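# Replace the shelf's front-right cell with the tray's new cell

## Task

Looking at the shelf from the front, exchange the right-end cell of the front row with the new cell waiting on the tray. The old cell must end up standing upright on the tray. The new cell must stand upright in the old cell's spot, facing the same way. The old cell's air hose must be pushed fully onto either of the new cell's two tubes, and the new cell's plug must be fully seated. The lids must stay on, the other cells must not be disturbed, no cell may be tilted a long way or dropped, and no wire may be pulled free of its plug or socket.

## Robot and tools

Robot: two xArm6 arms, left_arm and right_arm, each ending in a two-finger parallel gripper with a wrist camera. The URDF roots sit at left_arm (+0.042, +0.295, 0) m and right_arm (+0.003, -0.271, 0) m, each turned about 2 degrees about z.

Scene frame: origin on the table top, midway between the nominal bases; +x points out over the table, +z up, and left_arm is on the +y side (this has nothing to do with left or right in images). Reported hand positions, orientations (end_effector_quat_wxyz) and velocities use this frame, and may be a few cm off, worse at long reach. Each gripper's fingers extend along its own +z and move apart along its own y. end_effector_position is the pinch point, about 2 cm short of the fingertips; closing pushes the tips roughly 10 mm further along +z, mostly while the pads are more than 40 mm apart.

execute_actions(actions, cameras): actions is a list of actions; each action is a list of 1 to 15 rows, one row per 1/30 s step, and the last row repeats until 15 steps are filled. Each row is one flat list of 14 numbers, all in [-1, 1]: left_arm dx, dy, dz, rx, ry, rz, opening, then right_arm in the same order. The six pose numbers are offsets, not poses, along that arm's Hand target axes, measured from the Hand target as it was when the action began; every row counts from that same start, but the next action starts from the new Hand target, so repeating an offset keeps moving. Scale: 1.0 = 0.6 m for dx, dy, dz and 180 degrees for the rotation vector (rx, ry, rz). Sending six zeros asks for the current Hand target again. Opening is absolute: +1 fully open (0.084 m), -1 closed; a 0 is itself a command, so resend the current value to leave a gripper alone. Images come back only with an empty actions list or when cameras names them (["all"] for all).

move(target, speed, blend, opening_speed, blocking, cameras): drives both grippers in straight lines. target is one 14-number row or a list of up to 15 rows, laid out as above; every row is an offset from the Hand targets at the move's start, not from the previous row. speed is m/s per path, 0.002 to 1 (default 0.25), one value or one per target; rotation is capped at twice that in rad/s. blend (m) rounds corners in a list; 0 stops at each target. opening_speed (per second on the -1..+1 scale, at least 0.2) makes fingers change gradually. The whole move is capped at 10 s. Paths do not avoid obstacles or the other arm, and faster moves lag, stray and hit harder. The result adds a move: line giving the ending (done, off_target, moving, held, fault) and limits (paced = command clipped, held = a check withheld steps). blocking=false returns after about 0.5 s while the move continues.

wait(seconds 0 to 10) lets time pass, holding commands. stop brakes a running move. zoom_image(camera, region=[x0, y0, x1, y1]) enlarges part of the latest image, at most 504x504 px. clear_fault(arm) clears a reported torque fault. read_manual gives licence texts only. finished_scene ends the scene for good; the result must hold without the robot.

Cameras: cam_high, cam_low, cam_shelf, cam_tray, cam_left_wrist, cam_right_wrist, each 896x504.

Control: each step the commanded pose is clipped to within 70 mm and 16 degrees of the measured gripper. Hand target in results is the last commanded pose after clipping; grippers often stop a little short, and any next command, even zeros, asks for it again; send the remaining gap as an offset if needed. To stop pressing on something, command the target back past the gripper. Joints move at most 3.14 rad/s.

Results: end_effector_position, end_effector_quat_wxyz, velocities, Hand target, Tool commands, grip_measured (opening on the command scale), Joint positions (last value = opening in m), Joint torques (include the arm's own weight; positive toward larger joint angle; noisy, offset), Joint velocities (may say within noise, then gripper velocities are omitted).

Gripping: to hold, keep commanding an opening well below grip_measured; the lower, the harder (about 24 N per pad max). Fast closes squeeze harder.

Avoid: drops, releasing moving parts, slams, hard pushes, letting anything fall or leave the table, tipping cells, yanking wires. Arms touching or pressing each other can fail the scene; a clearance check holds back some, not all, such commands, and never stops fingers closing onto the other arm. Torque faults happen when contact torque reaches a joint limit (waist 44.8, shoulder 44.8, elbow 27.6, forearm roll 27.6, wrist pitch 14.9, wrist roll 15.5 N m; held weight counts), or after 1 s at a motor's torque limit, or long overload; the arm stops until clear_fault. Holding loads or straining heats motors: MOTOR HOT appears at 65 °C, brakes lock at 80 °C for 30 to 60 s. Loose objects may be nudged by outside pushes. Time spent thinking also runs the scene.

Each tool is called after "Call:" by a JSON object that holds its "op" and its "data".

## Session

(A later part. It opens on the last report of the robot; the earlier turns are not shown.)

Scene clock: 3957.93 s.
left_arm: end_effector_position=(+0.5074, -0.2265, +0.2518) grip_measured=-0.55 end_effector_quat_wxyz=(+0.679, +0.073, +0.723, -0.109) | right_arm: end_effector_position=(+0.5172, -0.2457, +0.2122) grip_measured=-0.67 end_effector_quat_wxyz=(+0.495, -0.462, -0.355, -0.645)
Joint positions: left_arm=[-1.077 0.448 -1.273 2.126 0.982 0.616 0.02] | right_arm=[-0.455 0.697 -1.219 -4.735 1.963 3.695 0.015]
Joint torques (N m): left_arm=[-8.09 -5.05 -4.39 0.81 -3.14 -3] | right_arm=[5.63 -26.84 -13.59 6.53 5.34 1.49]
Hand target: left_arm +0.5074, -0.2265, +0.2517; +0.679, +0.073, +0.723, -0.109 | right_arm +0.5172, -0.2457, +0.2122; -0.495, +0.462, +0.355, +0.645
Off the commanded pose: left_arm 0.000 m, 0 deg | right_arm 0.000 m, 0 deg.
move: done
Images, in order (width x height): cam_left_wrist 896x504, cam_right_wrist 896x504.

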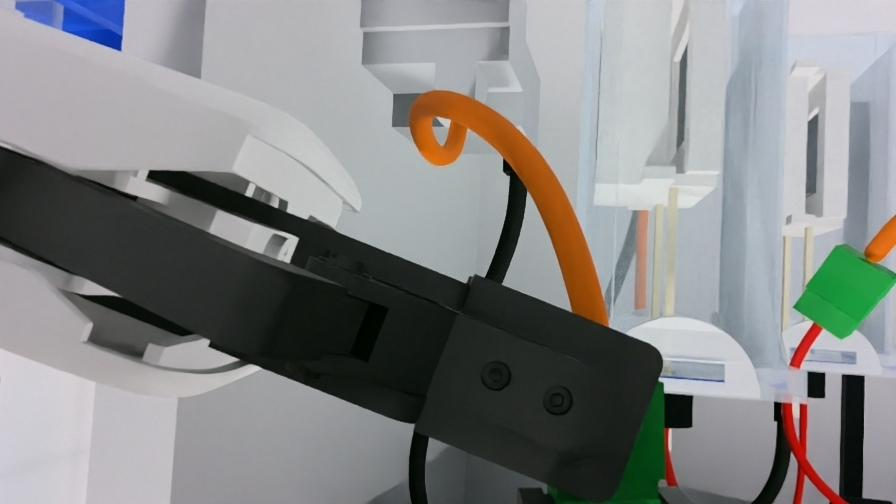

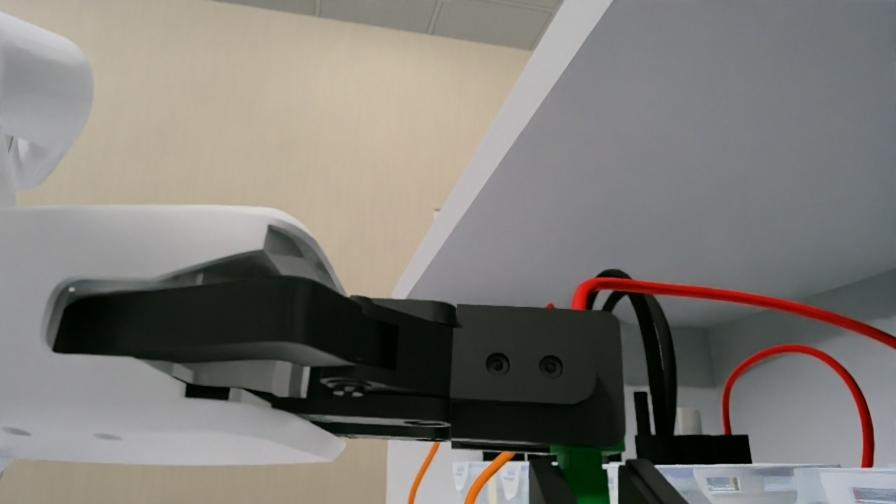

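Call:
{"op": "move", "data": {"target": [[-0.0008,0,0,0,0,0,-0.36,0,0,0,0,0,0,-1],[-0.0225,0,0,0,0,0,-0.36,0,0,0,0,0,0,-1],[-0.0225,0,0,0,0,0,-0.79,0,0,0,0,0,0,-1]], "speed": 0.04, "opening_speed": 0.3, "cameras": ["cam_left_wrist","cam_right_wrist"]}}

Call:
{"op": "zoom_image", "data": {"camera": "cam_right_wrist", "region": [530, 370, 650, 504]}}

Call:
{"op": "zoom_image", "data": {"camera": "cam_left_wrist", "region": [530, 360, 680, 504]}}

Scene clock: 3972.00 s.
left_arm: end_effector_position=(+0.5083, -0.2259, +0.2652) grip_measured=-0.81 end_effector_quat_wxyz=(+0.679, +0.073, +0.723, -0.109) | right_arm: end_effector_position=(+0.5172, -0.2457, +0.2122) grip_measured=-0.67 end_effector_quat_wxyz=(+0.495, -0.462, -0.355, -0.645)
Joint positions: left_arm=[-1.073 0.424 -1.275 2.115 0.965 0.642 0.008] | right_arm=[-0.455 0.697 -1.219 -4.735 1.963 3.695 0.015]
Joint torques (N m): left_arm=[4.13 -29.41 -20.37 -0.71 0.04 2.72] | right_arm=[-4.54 -25.32 -5.68 -1.31 0.42 1.37]
Hand target: left_arm +0.5083, -0.2259, +0.2652; +0.679, +0.073, +0.723, -0.109 | right_arm +0.5172, -0.2457, +0.2122; -0.495, +0.462, +0.355, +0.645
Off the commanded pose: left_arm 0.000 m, 0 deg | right_arm 0.000 m, 0 deg.
move: done
Images, in order (width x height): cam_left_wrist 896x504, cam_right_wrist 896x504.

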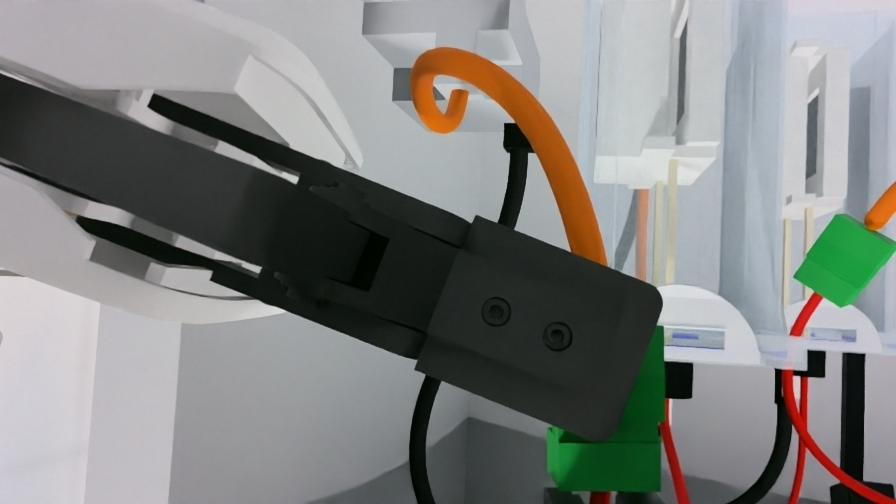

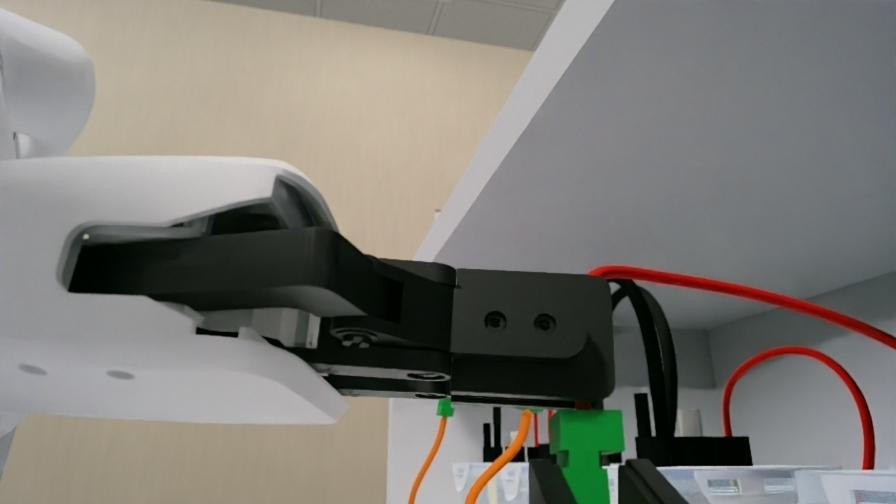

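Scaled by 3.761.

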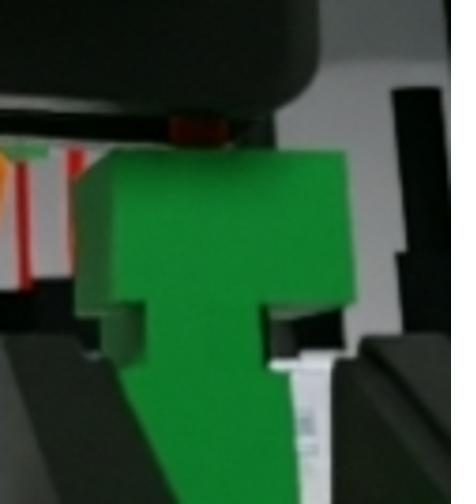

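Scaled by 3.360.

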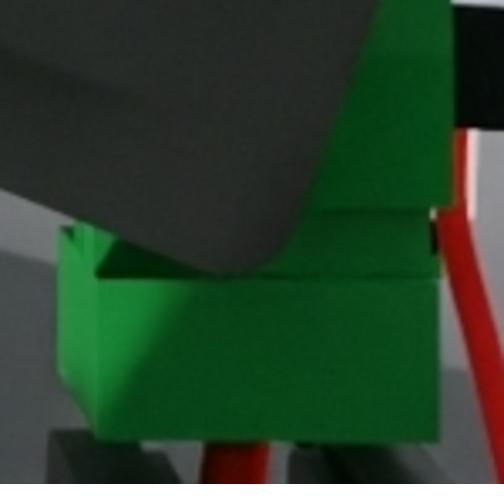

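Call:
{"op": "move", "data": {"target": [0.0058,0,0,0,0,0,-0.79,0,0,0,0,0,0,-1], "speed": 0.015}}

Call:
{"op": "move", "data": {"target": [0.0033,0,0,0,0,0,-0.79,0,0,0,0,0,0,-1], "speed": 0.015, "cameras": ["cam_left_wrist","cam_right_wrist"]}}

Call:
{"op": "zoom_image", "data": {"camera": "cam_right_wrist", "region": [530, 370, 650, 504]}}

Call:
{"op": "zoom_image", "data": {"camera": "cam_left_wrist", "region": [530, 360, 680, 504]}}

Scene clock: 3979.50 s.
left_arm: end_effector_position=(+0.5081, -0.2260, +0.2620) grip_measured=-0.81 end_effector_quat_wxyz=(+0.679, +0.073, +0.722, -0.109) | right_arm: end_effector_position=(+0.5172, -0.2457, +0.2121) grip_measured=-0.67 end_effector_quat_wxyz=(+0.495, -0.462, -0.355, -0.645)
Joint positions: left_arm=[-1.074 0.43 -1.275 2.118 0.97 0.635 0.008] | right_arm=[-0.455 0.697 -1.219 -4.735 1.963 3.695 0.015]
Joint torques (N m): left_arm=[-6.22 -13.56 -12.5 1.35 0.33 -2.94] | right_arm=[-4.05 -23.73 -7.81 0.8 2.12 1.34]
Hand target: left_arm +0.5080, -0.2261, +0.2617; +0.679, +0.073, +0.723, -0.109 | right_arm +0.5172, -0.2457, +0.2122; -0.495, +0.462, +0.355, +0.645
Off the commanded pose: left_arm 0.000 m, 0 deg | right_arm 0.000 m, 0 deg.
move: done

Scene clock: 3980.20 s.
left_arm: end_effector_position=(+0.5080, -0.2261, +0.2599) grip_measured=-0.81 end_effector_quat_wxyz=(+0.679, +0.073, +0.722, -0.109) | right_arm: end_effector_position=(+0.5172, -0.2458, +0.2120) grip_measured=-0.67 end_effector_quat_wxyz=(+0.495, -0.462, -0.355, -0.645)
Joint positions: left_arm=[-1.075 0.433 -1.274 2.12 0.972 0.631 0.008] | right_arm=[-0.455 0.697 -1.219 -4.735 1.963 3.695 0.015]
Joint torques (N m): left_arm=[-9.06 -3.81 -2.34 0.51 -4.06 -2.99] | right_arm=[-1.44 -24.58 -11.59 4.7 5.51 1.36]
Hand target: left_arm +0.5079, -0.2261, +0.2598; +0.679, +0.073, +0.723, -0.109 | right_arm +0.5172, -0.2457, +0.2122; -0.495, +0.462, +0.355, +0.645
Off the commanded pose: left_arm 0.000 m, 0 deg | right_arm 0.000 m, 0 deg.
move: done
Images, in order (width x height): cam_left_wrist 896x504, cam_right_wrist 896x504.

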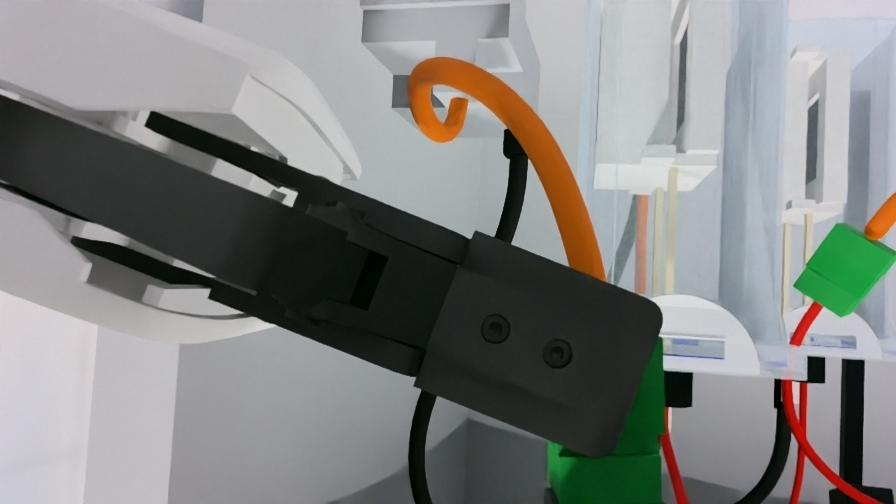

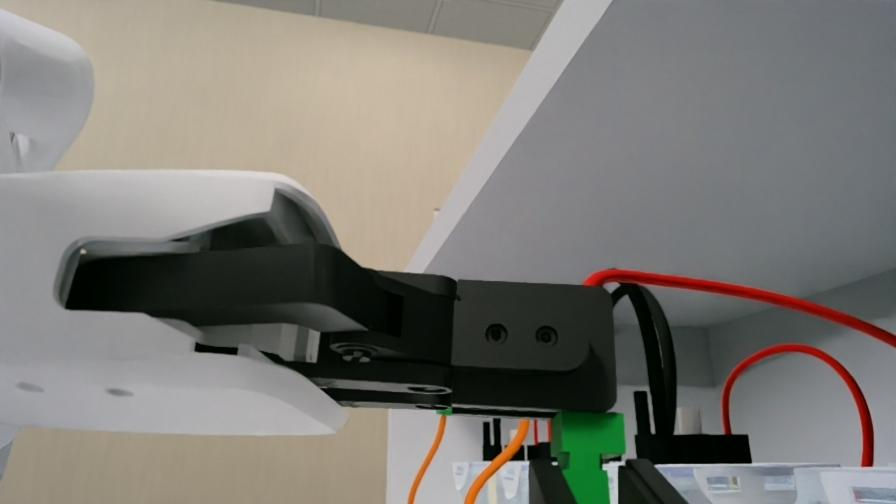

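Scaled by 3.761.

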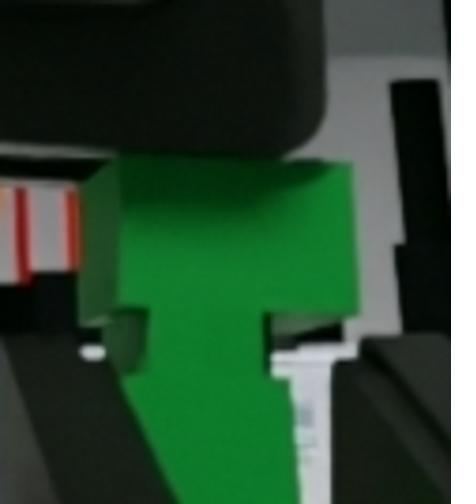

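Scaled by 3.360.

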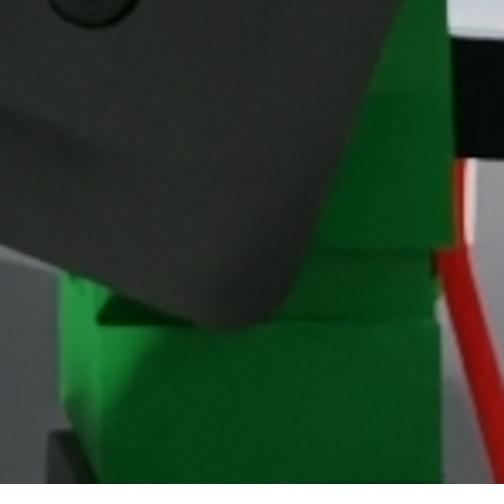

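Call:
{"op": "move", "data": {"target": [0.0033,0,0,0,0,0,-0.79,0,0,0,0,0,0,-1], "speed": 0.015, "cameras": ["cam_left_wrist","cam_right_wrist"]}}

Call:
{"op": "zoom_image", "data": {"camera": "cam_right_wrist", "region": [530, 370, 650, 504]}}

Call:
{"op": "zoom_image", "data": {"camera": "cam_left_wrist", "region": [530, 360, 680, 504]}}

Scene clock: 3989.53 s.
left_arm: end_effector_position=(+0.5078, -0.2262, +0.2579) grip_measured=-0.81 end_effector_quat_wxyz=(+0.679, +0.073, +0.723, -0.109) | right_arm: end_effector_position=(+0.5172, -0.2457, +0.2121) grip_measured=-0.67 end_effector_quat_wxyz=(+0.495, -0.462, -0.355, -0.645)
Joint positions: left_arm=[-1.075 0.437 -1.274 2.121 0.974 0.628 0.008] | right_arm=[-0.455 0.697 -1.219 -4.735 1.963 3.695 0.015]
Joint torques (N m): left_arm=[-8.44 -2.01 0.31 0.01 -3.99 -2.88] | right_arm=[5.91 -34.14 -14.61 8.14 6.54 1.35]
Hand target: left_arm +0.5078, -0.2262, +0.2578; +0.679, +0.073, +0.723, -0.109 | right_arm +0.5172, -0.2457, +0.2122; -0.495, +0.462, +0.355, +0.645
Off the commanded pose: left_arm 0.000 m, 0 deg | right_arm 0.000 m, 0 deg.
move: done
Images, in order (width x height): cam_left_wrist 896x504, cam_right_wrist 896x504.

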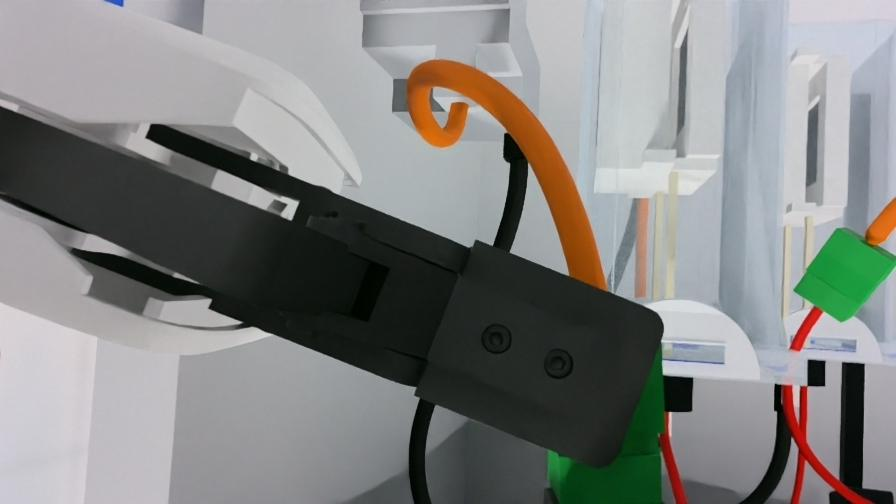

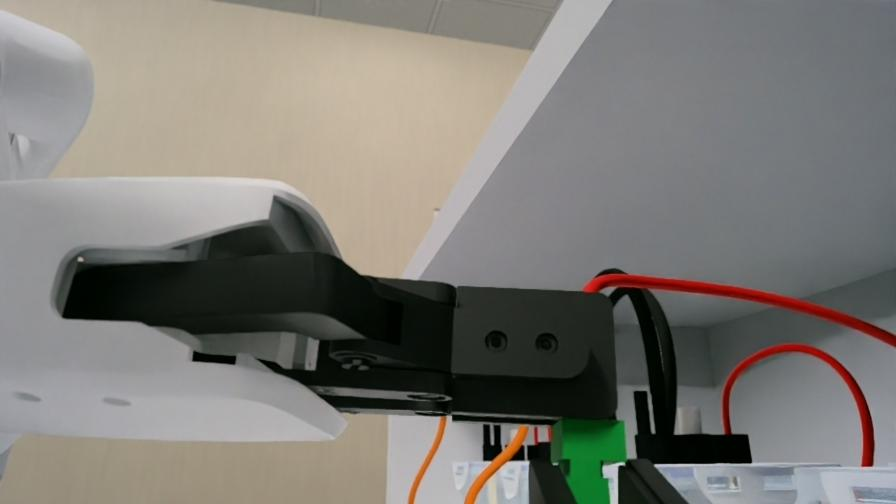

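Scaled by 3.761.

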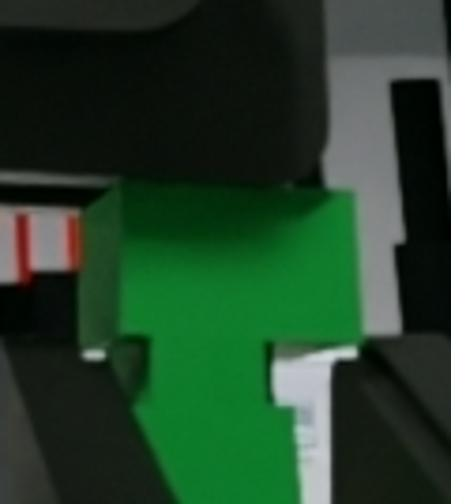

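Scaled by 3.360.

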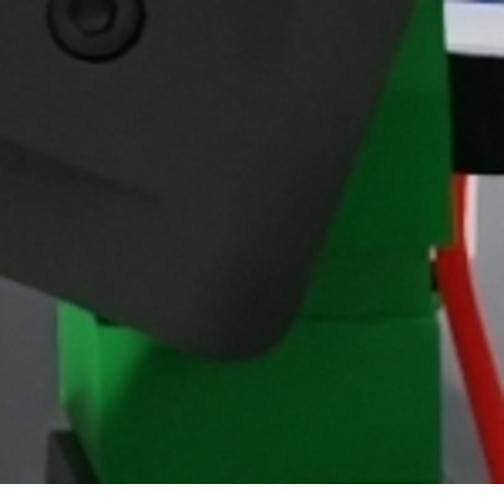

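Call:
{"op": "move", "data": {"target": [[-0.005,0,0,0,0,0,-0.79,0,0,0,0,0,0,-1],[-0.005,0,0,0,0,0,-0.36,0,0,0,0,0,0,-1],[0.0095,0,0,0,0,0,-0.36,0,0,0,0,0,0,-1],[0.0095,0,0,0,0,0,-1,0,0,0,0,0,0,-1]], "speed": 0.03, "opening_speed": 0.3, "cameras": ["cam_left_wrist","cam_right_wrist"]}}

Call:
{"op": "zoom_image", "data": {"camera": "cam_right_wrist", "region": [530, 370, 650, 504]}}

Call:
{"op": "zoom_image", "data": {"camera": "cam_left_wrist", "region": [530, 360, 680, 504]}}

Scene clock: 4033.47 s.
left_arm: end_effector_position=(+0.5074, -0.2265, +0.2521) grip_measured=-0.55 end_effector_quat_wxyz=(+0.679, +0.073, +0.723, -0.109) | right_arm: end_effector_position=(+0.5172, -0.2457, +0.2122) grip_measured=-0.67 end_effector_quat_wxyz=(+0.495, -0.462, -0.355, -0.645)
Joint positions: left_arm=[-1.077 0.447 -1.273 2.126 0.981 0.617 0.02] | right_arm=[-0.455 0.697 -1.219 -4.735 1.963 3.695 0.015]
Joint torques (N m): left_arm=[-3.78 -19.78 -19.66 2.01 -0.62 -2.83] | right_arm=[-3.01 -16.83 -5.67 -1.39 1.78 1.3]
Hand target: left_arm +0.5074, -0.2265, +0.2521; +0.679, +0.073, +0.723, -0.109 | right_arm +0.5172, -0.2457, +0.2122; -0.495, +0.462, +0.355, +0.645
Off the commanded pose: left_arm 0.000 m, 0 deg | right_arm 0.000 m, 0 deg.
move: done
Images, in order (width x height): cam_left_wrist 896x504, cam_right_wrist 896x504.

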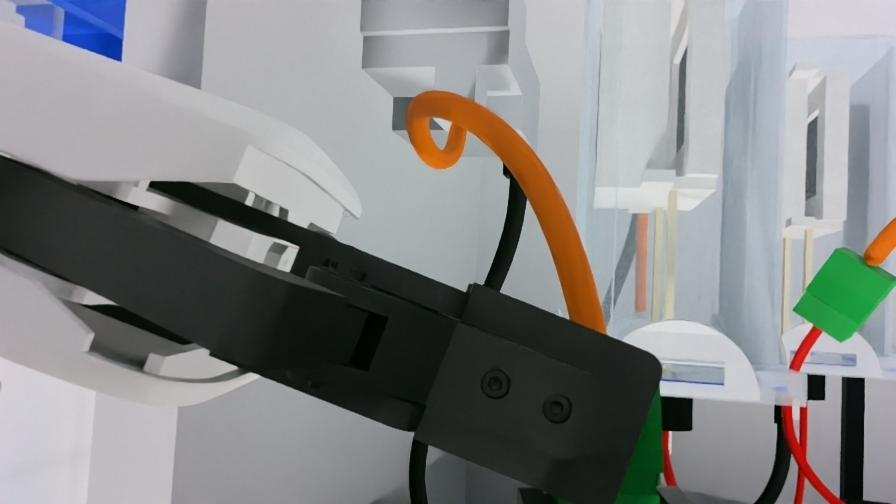

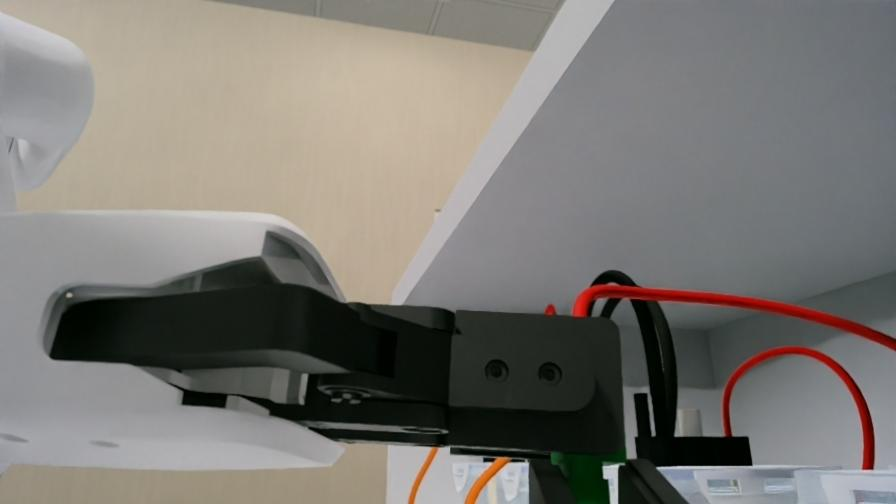

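Scaled by 3.761.

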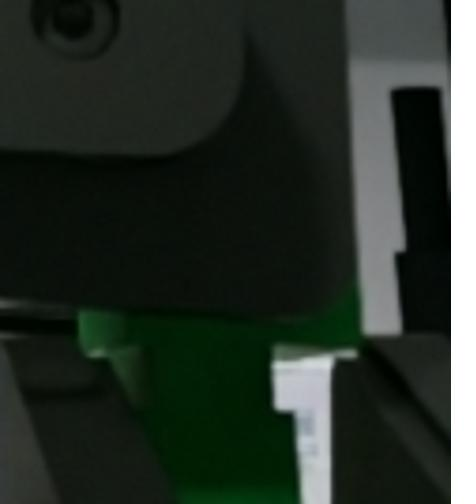

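Scaled by 3.360.

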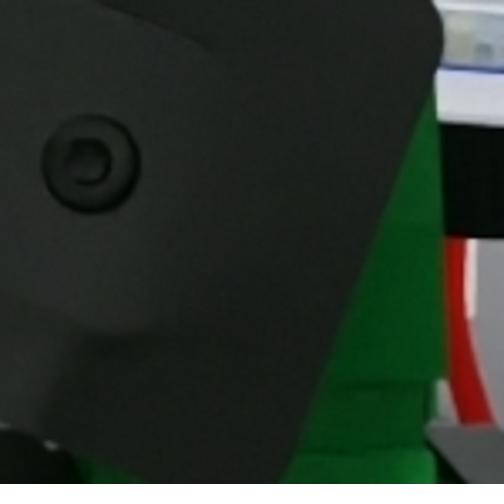

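Call:
{"op": "move", "data": {"target": [0,0,0,0,0,0,-1,0,0,0,0,0,0,-0.5], "speed": 0.03, "opening_speed": 0.25, "cameras": ["cam_left_wrist","cam_right_wrist"]}}

Call:
{"op": "zoom_image", "data": {"camera": "cam_right_wrist", "region": [530, 370, 650, 504]}}

Call:
{"op": "zoom_image", "data": {"camera": "cam_left_wrist", "region": [530, 360, 680, 504]}}

Scene clock: 4051.10 s.
left_arm: end_effector_position=(+0.5073, -0.2265, +0.2521) grip_measured=-0.55 end_effector_quat_wxyz=(+0.679, +0.073, +0.723, -0.109) | right_arm: end_effector_position=(+0.5172, -0.2457, +0.2122) grip_measured=-0.52 end_effector_quat_wxyz=(+0.495, -0.462, -0.355, -0.645)
Joint positions: left_arm=[-1.077 0.447 -1.273 2.126 0.981 0.617 0.02] | right_arm=[-0.455 0.697 -1.219 -4.735 1.963 3.695 0.021]
Joint torques (N m): left_arm=[-1.05 -19.83 -18.57 1.92 2.26 -2.58] | right_arm=[-2.87 -22.21 -6.57 -0.82 2.24 1.21]
Hand target: left_arm +0.5074, -0.2265, +0.2521; +0.679, +0.073, +0.723, -0.109 | right_arm +0.5172, -0.2457, +0.2122; -0.495, +0.462, +0.355, +0.645
Off the commanded pose: left_arm 0.000 m, 0 deg | right_arm 0.000 m, 0 deg.
move: done
Images, in order (width x height): cam_left_wrist 896x504, cam_right_wrist 896x504.

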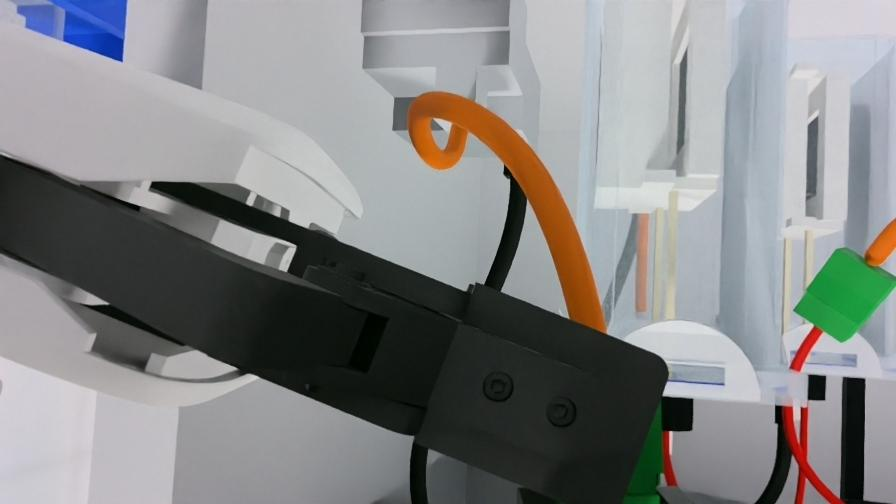

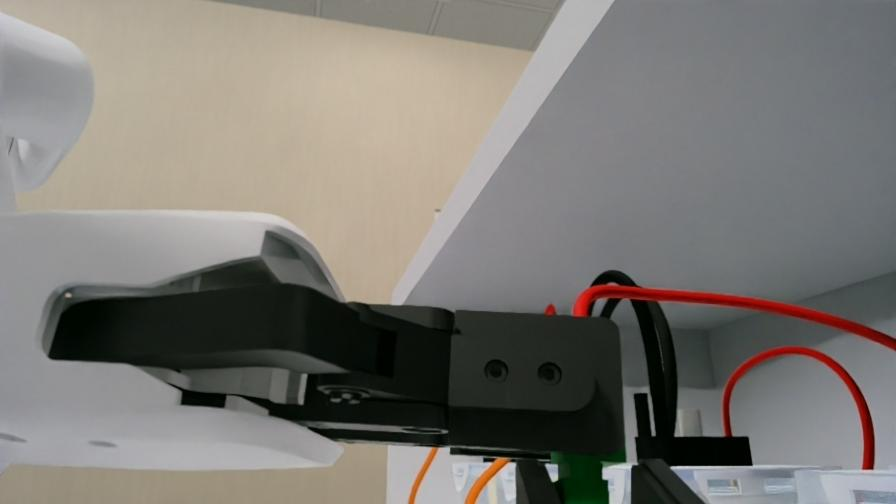

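Scaled by 3.761.

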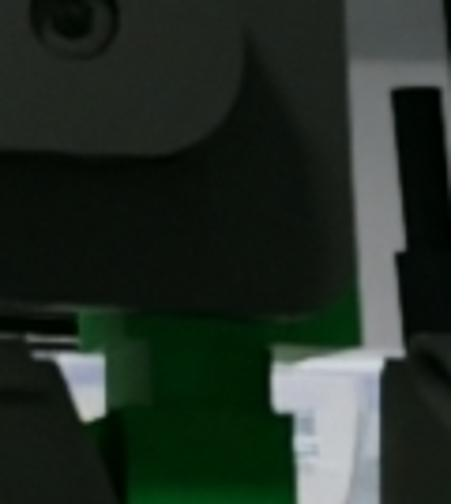

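Scaled by 3.360.

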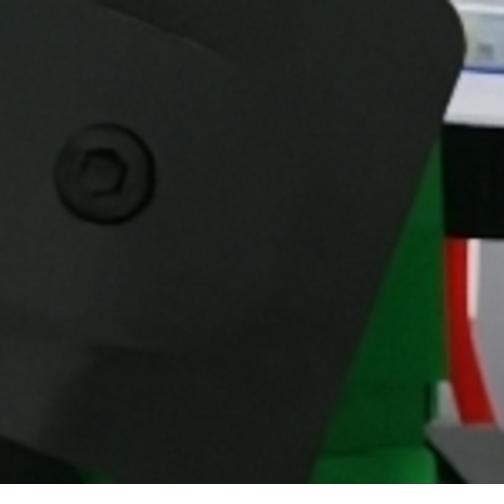

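Call:
{"op": "move", "data": {"target": [0,0,0,0,0,0,-1,-0.0071,0,0.0126,0,0,0,-0.5], "speed": 0.02, "cameras": ["cam_left_wrist","cam_right_wrist"]}}

Call:
{"op": "zoom_image", "data": {"camera": "cam_right_wrist", "region": [530, 370, 650, 504]}}

Scene clock: 4055.73 s.
left_arm: end_effector_position=(+0.5074, -0.2265, +0.2521) grip_measured=-0.55 end_effector_quat_wxyz=(+0.679, +0.073, +0.723, -0.109) | right_arm: end_effector_position=(+0.5194, -0.2375, +0.2107) grip_measured=-0.52 end_effector_quat_wxyz=(+0.495, -0.462, -0.355, -0.645)
Joint positions: left_arm=[-1.077 0.447 -1.273 2.126 0.981 0.617 0.02] | right_arm=[-0.437 0.697 -1.214 -4.721 1.954 3.69 0.021]
Joint torques (N m): left_arm=[4.9 -19.89 -17.26 1.53 3.03 -1.55] | right_arm=[5.66 -17.94 -5.67 4.45 0.59 -2.83]
Hand target: left_arm +0.5074, -0.2265, +0.2521; +0.679, +0.073, +0.723, -0.109 | right_arm +0.5194, -0.2375, +0.2106; -0.495, +0.462, +0.355, +0.645
Off the commanded pose: left_arm 0.000 m, 0 deg | right_arm 0.000 m, 0 deg.
move: done
Images, in order (width x height): cam_left_wrist 896x504, cam_right_wrist 896x504.

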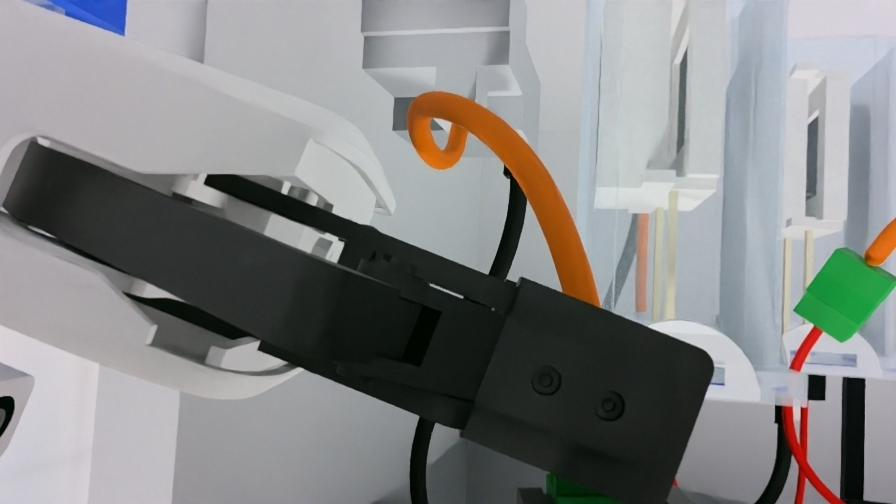

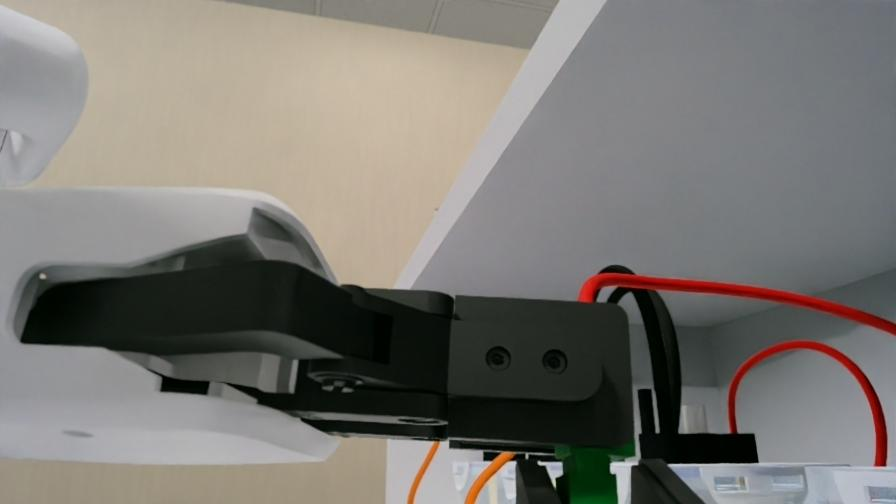

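Scaled by 3.761.

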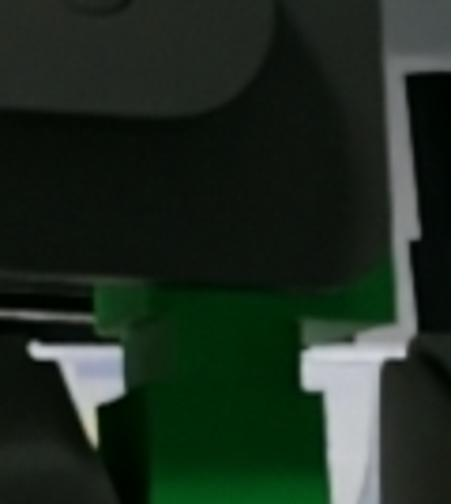

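Call:
{"op": "move", "data": {"target": [0,0,0,0,0,0,-1,0,0,0,0,0,0,-1], "speed": 0.02, "opening_speed": 0.3}}

Call:
{"op": "move", "data": {"target": [0.005,0,0,0,0,0,-1,0,0,0,0,0,0,-1], "speed": 0.015, "cameras": ["cam_left_wrist","cam_right_wrist"]}}

Call:
{"op": "zoom_image", "data": {"camera": "cam_right_wrist", "region": [530, 370, 650, 504]}}

Call:
{"op": "zoom_image", "data": {"camera": "cam_left_wrist", "region": [530, 360, 680, 504]}}

Scene clock: 4070.33 s.
left_arm: end_effector_position=(+0.5074, -0.2264, +0.2521) grip_measured=-0.55 end_effector_quat_wxyz=(+0.679, +0.073, +0.723, -0.109) | right_arm: end_effector_position=(+0.5194, -0.2375, +0.2105) grip_measured=-0.67 end_effector_quat_wxyz=(+0.495, -0.462, -0.355, -0.645)
Joint positions: left_arm=[-1.077 0.447 -1.273 2.126 0.981 0.617 0.02] | right_arm=[-0.437 0.697 -1.214 -4.721 1.954 3.69 0.015]
Joint torques (N m): left_arm=[0.38 -20.01 -17.21 1.09 0.59 -0.27] | right_arm=[3.73 -18.09 -8.62 4.26 0.63 -2.84]
Hand target: left_arm +0.5074, -0.2265, +0.2521; +0.679, +0.073, +0.723, -0.109 | right_arm +0.5194, -0.2375, +0.2106; -0.495, +0.462, +0.355, +0.645
Off the commanded pose: left_arm 0.000 m, 0 deg | right_arm 0.000 m, 0 deg.
move: done

Scene clock: 4071.03 s.
left_arm: end_effector_position=(+0.5073, -0.2266, +0.2494) grip_measured=-0.55 end_effector_quat_wxyz=(+0.679, +0.073, +0.722, -0.109) | right_arm: end_effector_position=(+0.5194, -0.2375, +0.2103) grip_measured=-0.67 end_effector_quat_wxyz=(+0.495, -0.462, -0.355, -0.645)
Joint positions: left_arm=[-1.078 0.453 -1.273 2.128 0.985 0.611 0.02] | right_arm=[-0.437 0.697 -1.214 -4.721 1.953 3.69 0.015]
Joint torques (N m): left_arm=[-6.04 -5.57 -3.76 0.41 -2.47 -2.89] | right_arm=[2.91 -25.44 -10.07 4.4 6.01 -2.89]
Hand target: left_arm +0.5072, -0.2266, +0.2491; +0.679, +0.073, +0.723, -0.109 | right_arm +0.5194, -0.2375, +0.2106; -0.495, +0.462, +0.355, +0.645
Off the commanded pose: left_arm 0.000 m, 0 deg | right_arm 0.000 m, 0 deg.
move: done
Images, in order (width x height): cam_left_wrist 896x504, cam_right_wrist 896x504.

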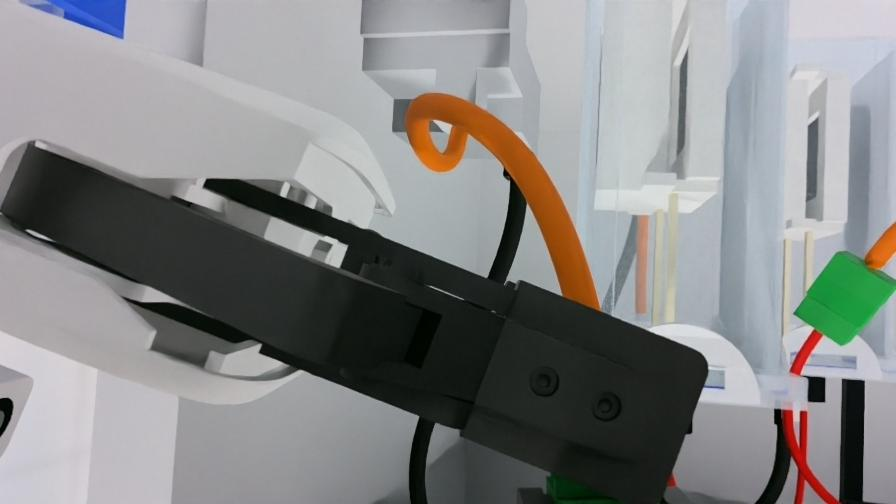

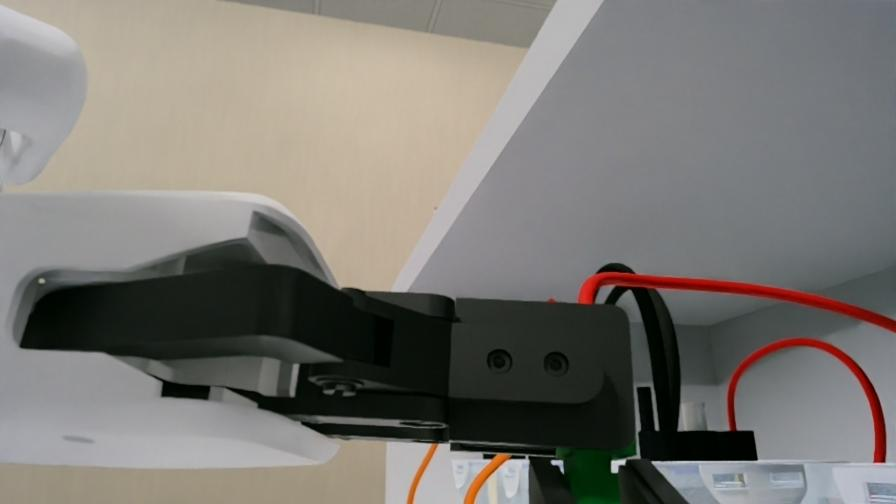

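Scaled by 3.761.

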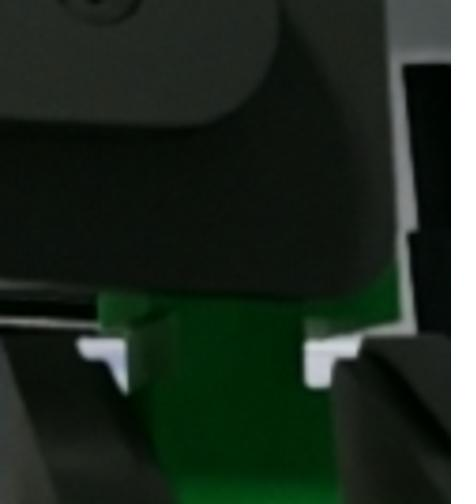

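Scaled by 3.360.

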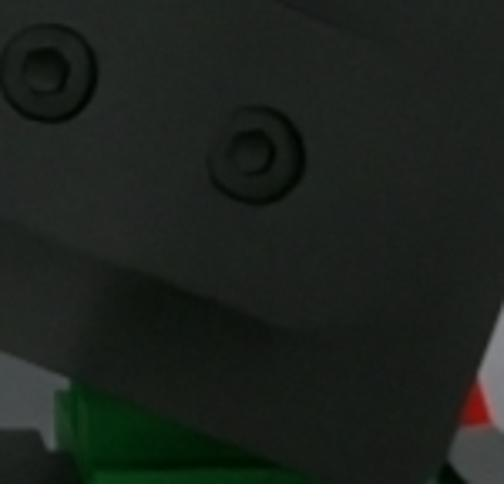

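Call:
{"op": "move", "data": {"target": [0.005,0,0,0,0,0,-1,0,0,0,0,0,0,-1], "speed": 0.015, "cameras": ["cam_left_wrist","cam_right_wrist"]}}

Call:
{"op": "zoom_image", "data": {"camera": "cam_right_wrist", "region": [530, 370, 650, 504]}}

Call:
{"op": "zoom_image", "data": {"camera": "cam_left_wrist", "region": [530, 404, 630, 504]}}

Scene clock: 4077.67 s.
left_arm: end_effector_position=(+0.5070, -0.2267, +0.2462) grip_measured=-0.55 end_effector_quat_wxyz=(+0.679, +0.073, +0.723, -0.109) | right_arm: end_effector_position=(+0.5194, -0.2375, +0.2106) grip_measured=-0.67 end_effector_quat_wxyz=(+0.495, -0.462, -0.355, -0.645)
Joint positions: left_arm=[-1.079 0.458 -1.272 2.131 0.989 0.606 0.02] | right_arm=[-0.437 0.697 -1.214 -4.721 1.954 3.69 0.015]
Joint torques (N m): left_arm=[-5.58 -4.79 -1.31 0.02 -2.31 -2.71] | right_arm=[-2.53 -32.96 -14 4.38 5.11 -2.8]
Hand target: left_arm +0.5070, -0.2267, +0.2461; +0.679, +0.073, +0.723, -0.109 | right_arm +0.5194, -0.2375, +0.2106; -0.495, +0.462, +0.355, +0.645
Off the commanded pose: left_arm 0.000 m, 0 deg | right_arm 0.000 m, 0 deg.
move: done
Images, in order (width x height): cam_left_wrist 896x504, cam_right_wrist 896x504.

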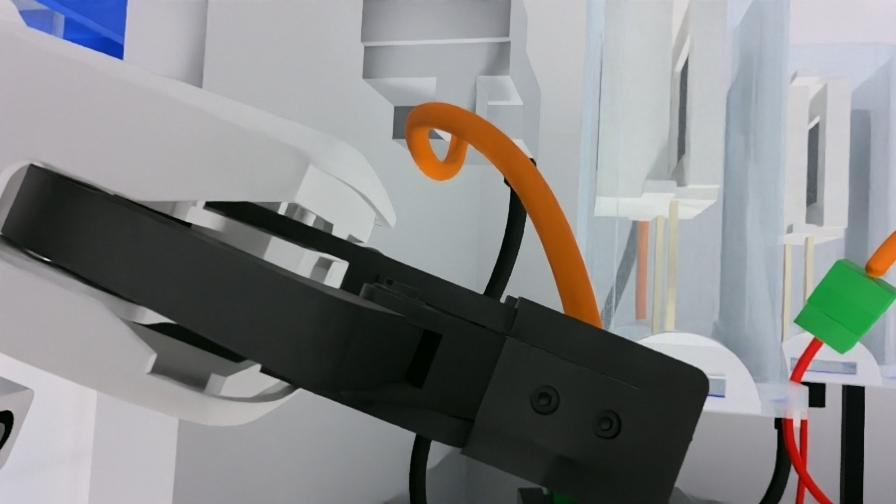

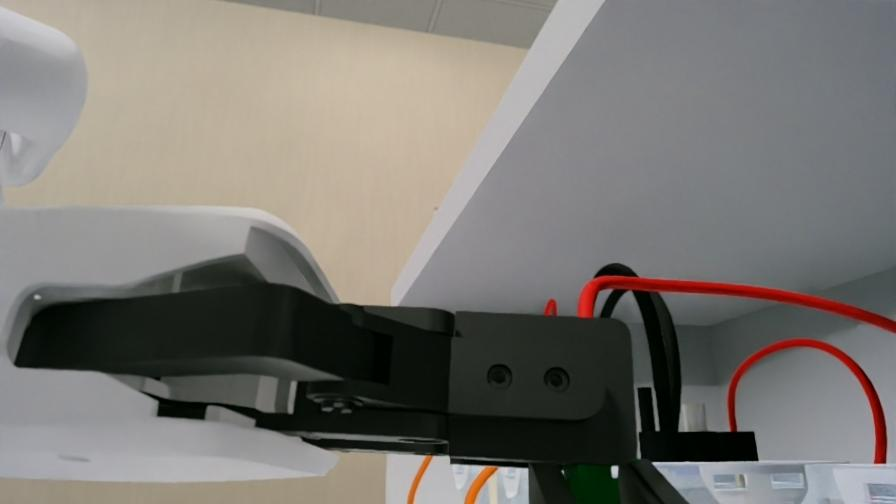

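Scaled by 3.761.

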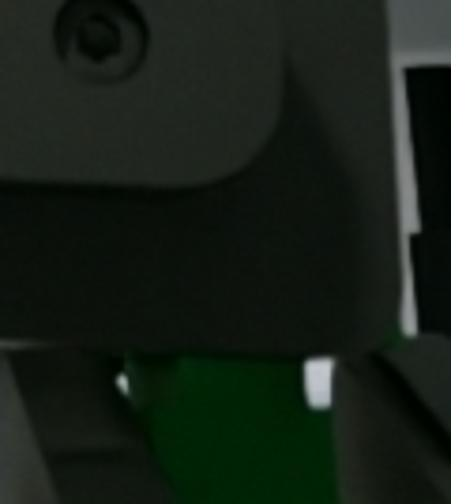

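Scaled by 5.040.

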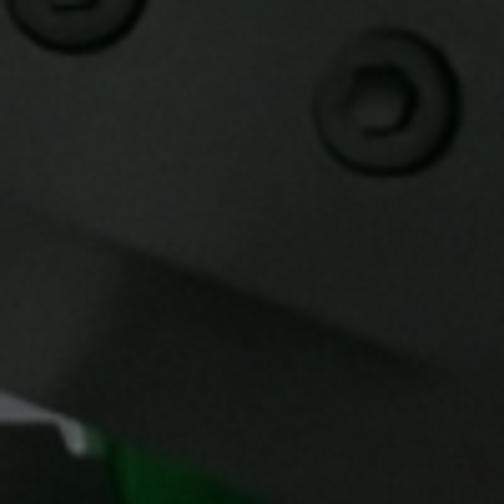

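Call:
{"op": "move", "data": {"target": [[-0.001,0,0,0,0,0,-0.36,0,0,0,0,0,0,-1],[-0.032,0,0,0,0,0,-0.36,0,0,0,0,0,0,-1]], "speed": 0.04, "opening_speed": 0.3, "cameras": ["cam_left_wrist","cam_right_wrist"]}}

Call:
{"op": "zoom_image", "data": {"camera": "cam_right_wrist", "region": [530, 370, 650, 504]}}

Call:
{"op": "zoom_image", "data": {"camera": "cam_left_wrist", "region": [530, 360, 680, 504]}}

Scene clock: 4087.40 s.
left_arm: end_effector_position=(+0.5083, -0.2259, +0.2652) grip_measured=-0.38 end_effector_quat_wxyz=(+0.679, +0.073, +0.723, -0.109) | right_arm: end_effector_position=(+0.5194, -0.2375, +0.2106) grip_measured=-0.67 end_effector_quat_wxyz=(+0.495, -0.462, -0.355, -0.645)
Joint positions: left_arm=[-1.073 0.424 -1.275 2.115 0.965 0.642 0.028] | right_arm=[-0.437 0.697 -1.214 -4.721 1.954 3.69 0.015]
Joint torques (N m): left_arm=[4.33 -29.47 -20.33 -0.79 0.03 2.77] | right_arm=[-3.15 -22.86 -5.66 3.55 0.46 -2.63]
Hand target: left_arm +0.5083, -0.2259, +0.2653; +0.679, +0.073, +0.723, -0.109 | right_arm +0.5194, -0.2375, +0.2106; -0.495, +0.462, +0.355, +0.645
Off the commanded pose: left_arm 0.000 m, 0 deg | right_arm 0.000 m, 0 deg.
move: done
Images, in order (width x height): cam_left_wrist 896x504, cam_right_wrist 896x504.

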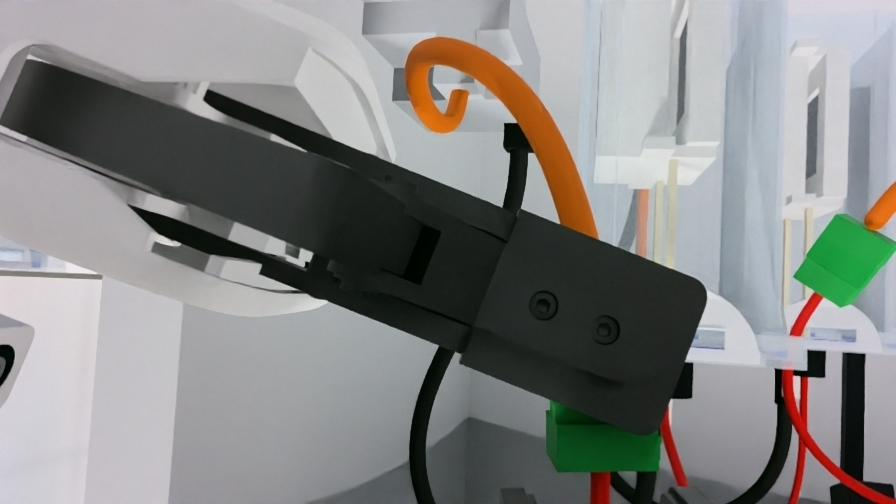

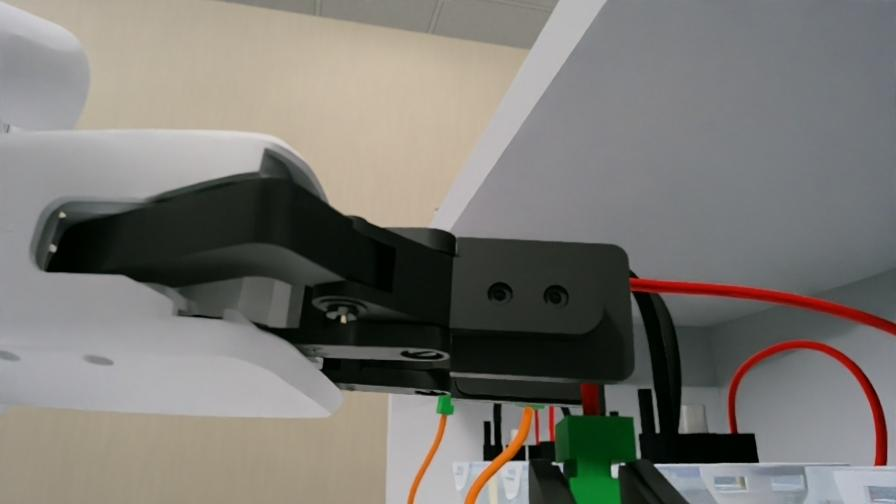

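Scaled by 3.761.

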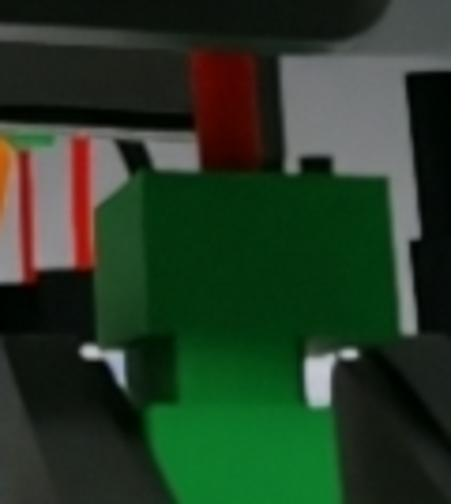

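Scaled by 3.360.

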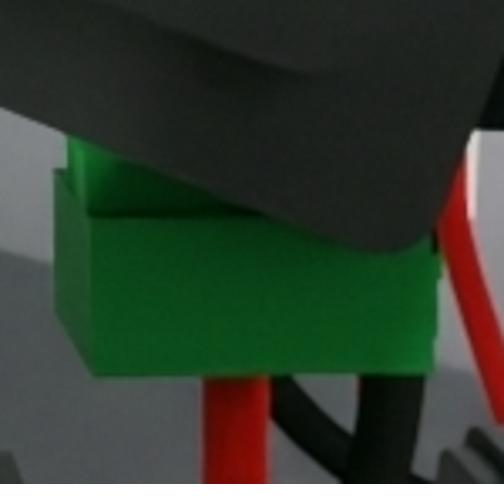

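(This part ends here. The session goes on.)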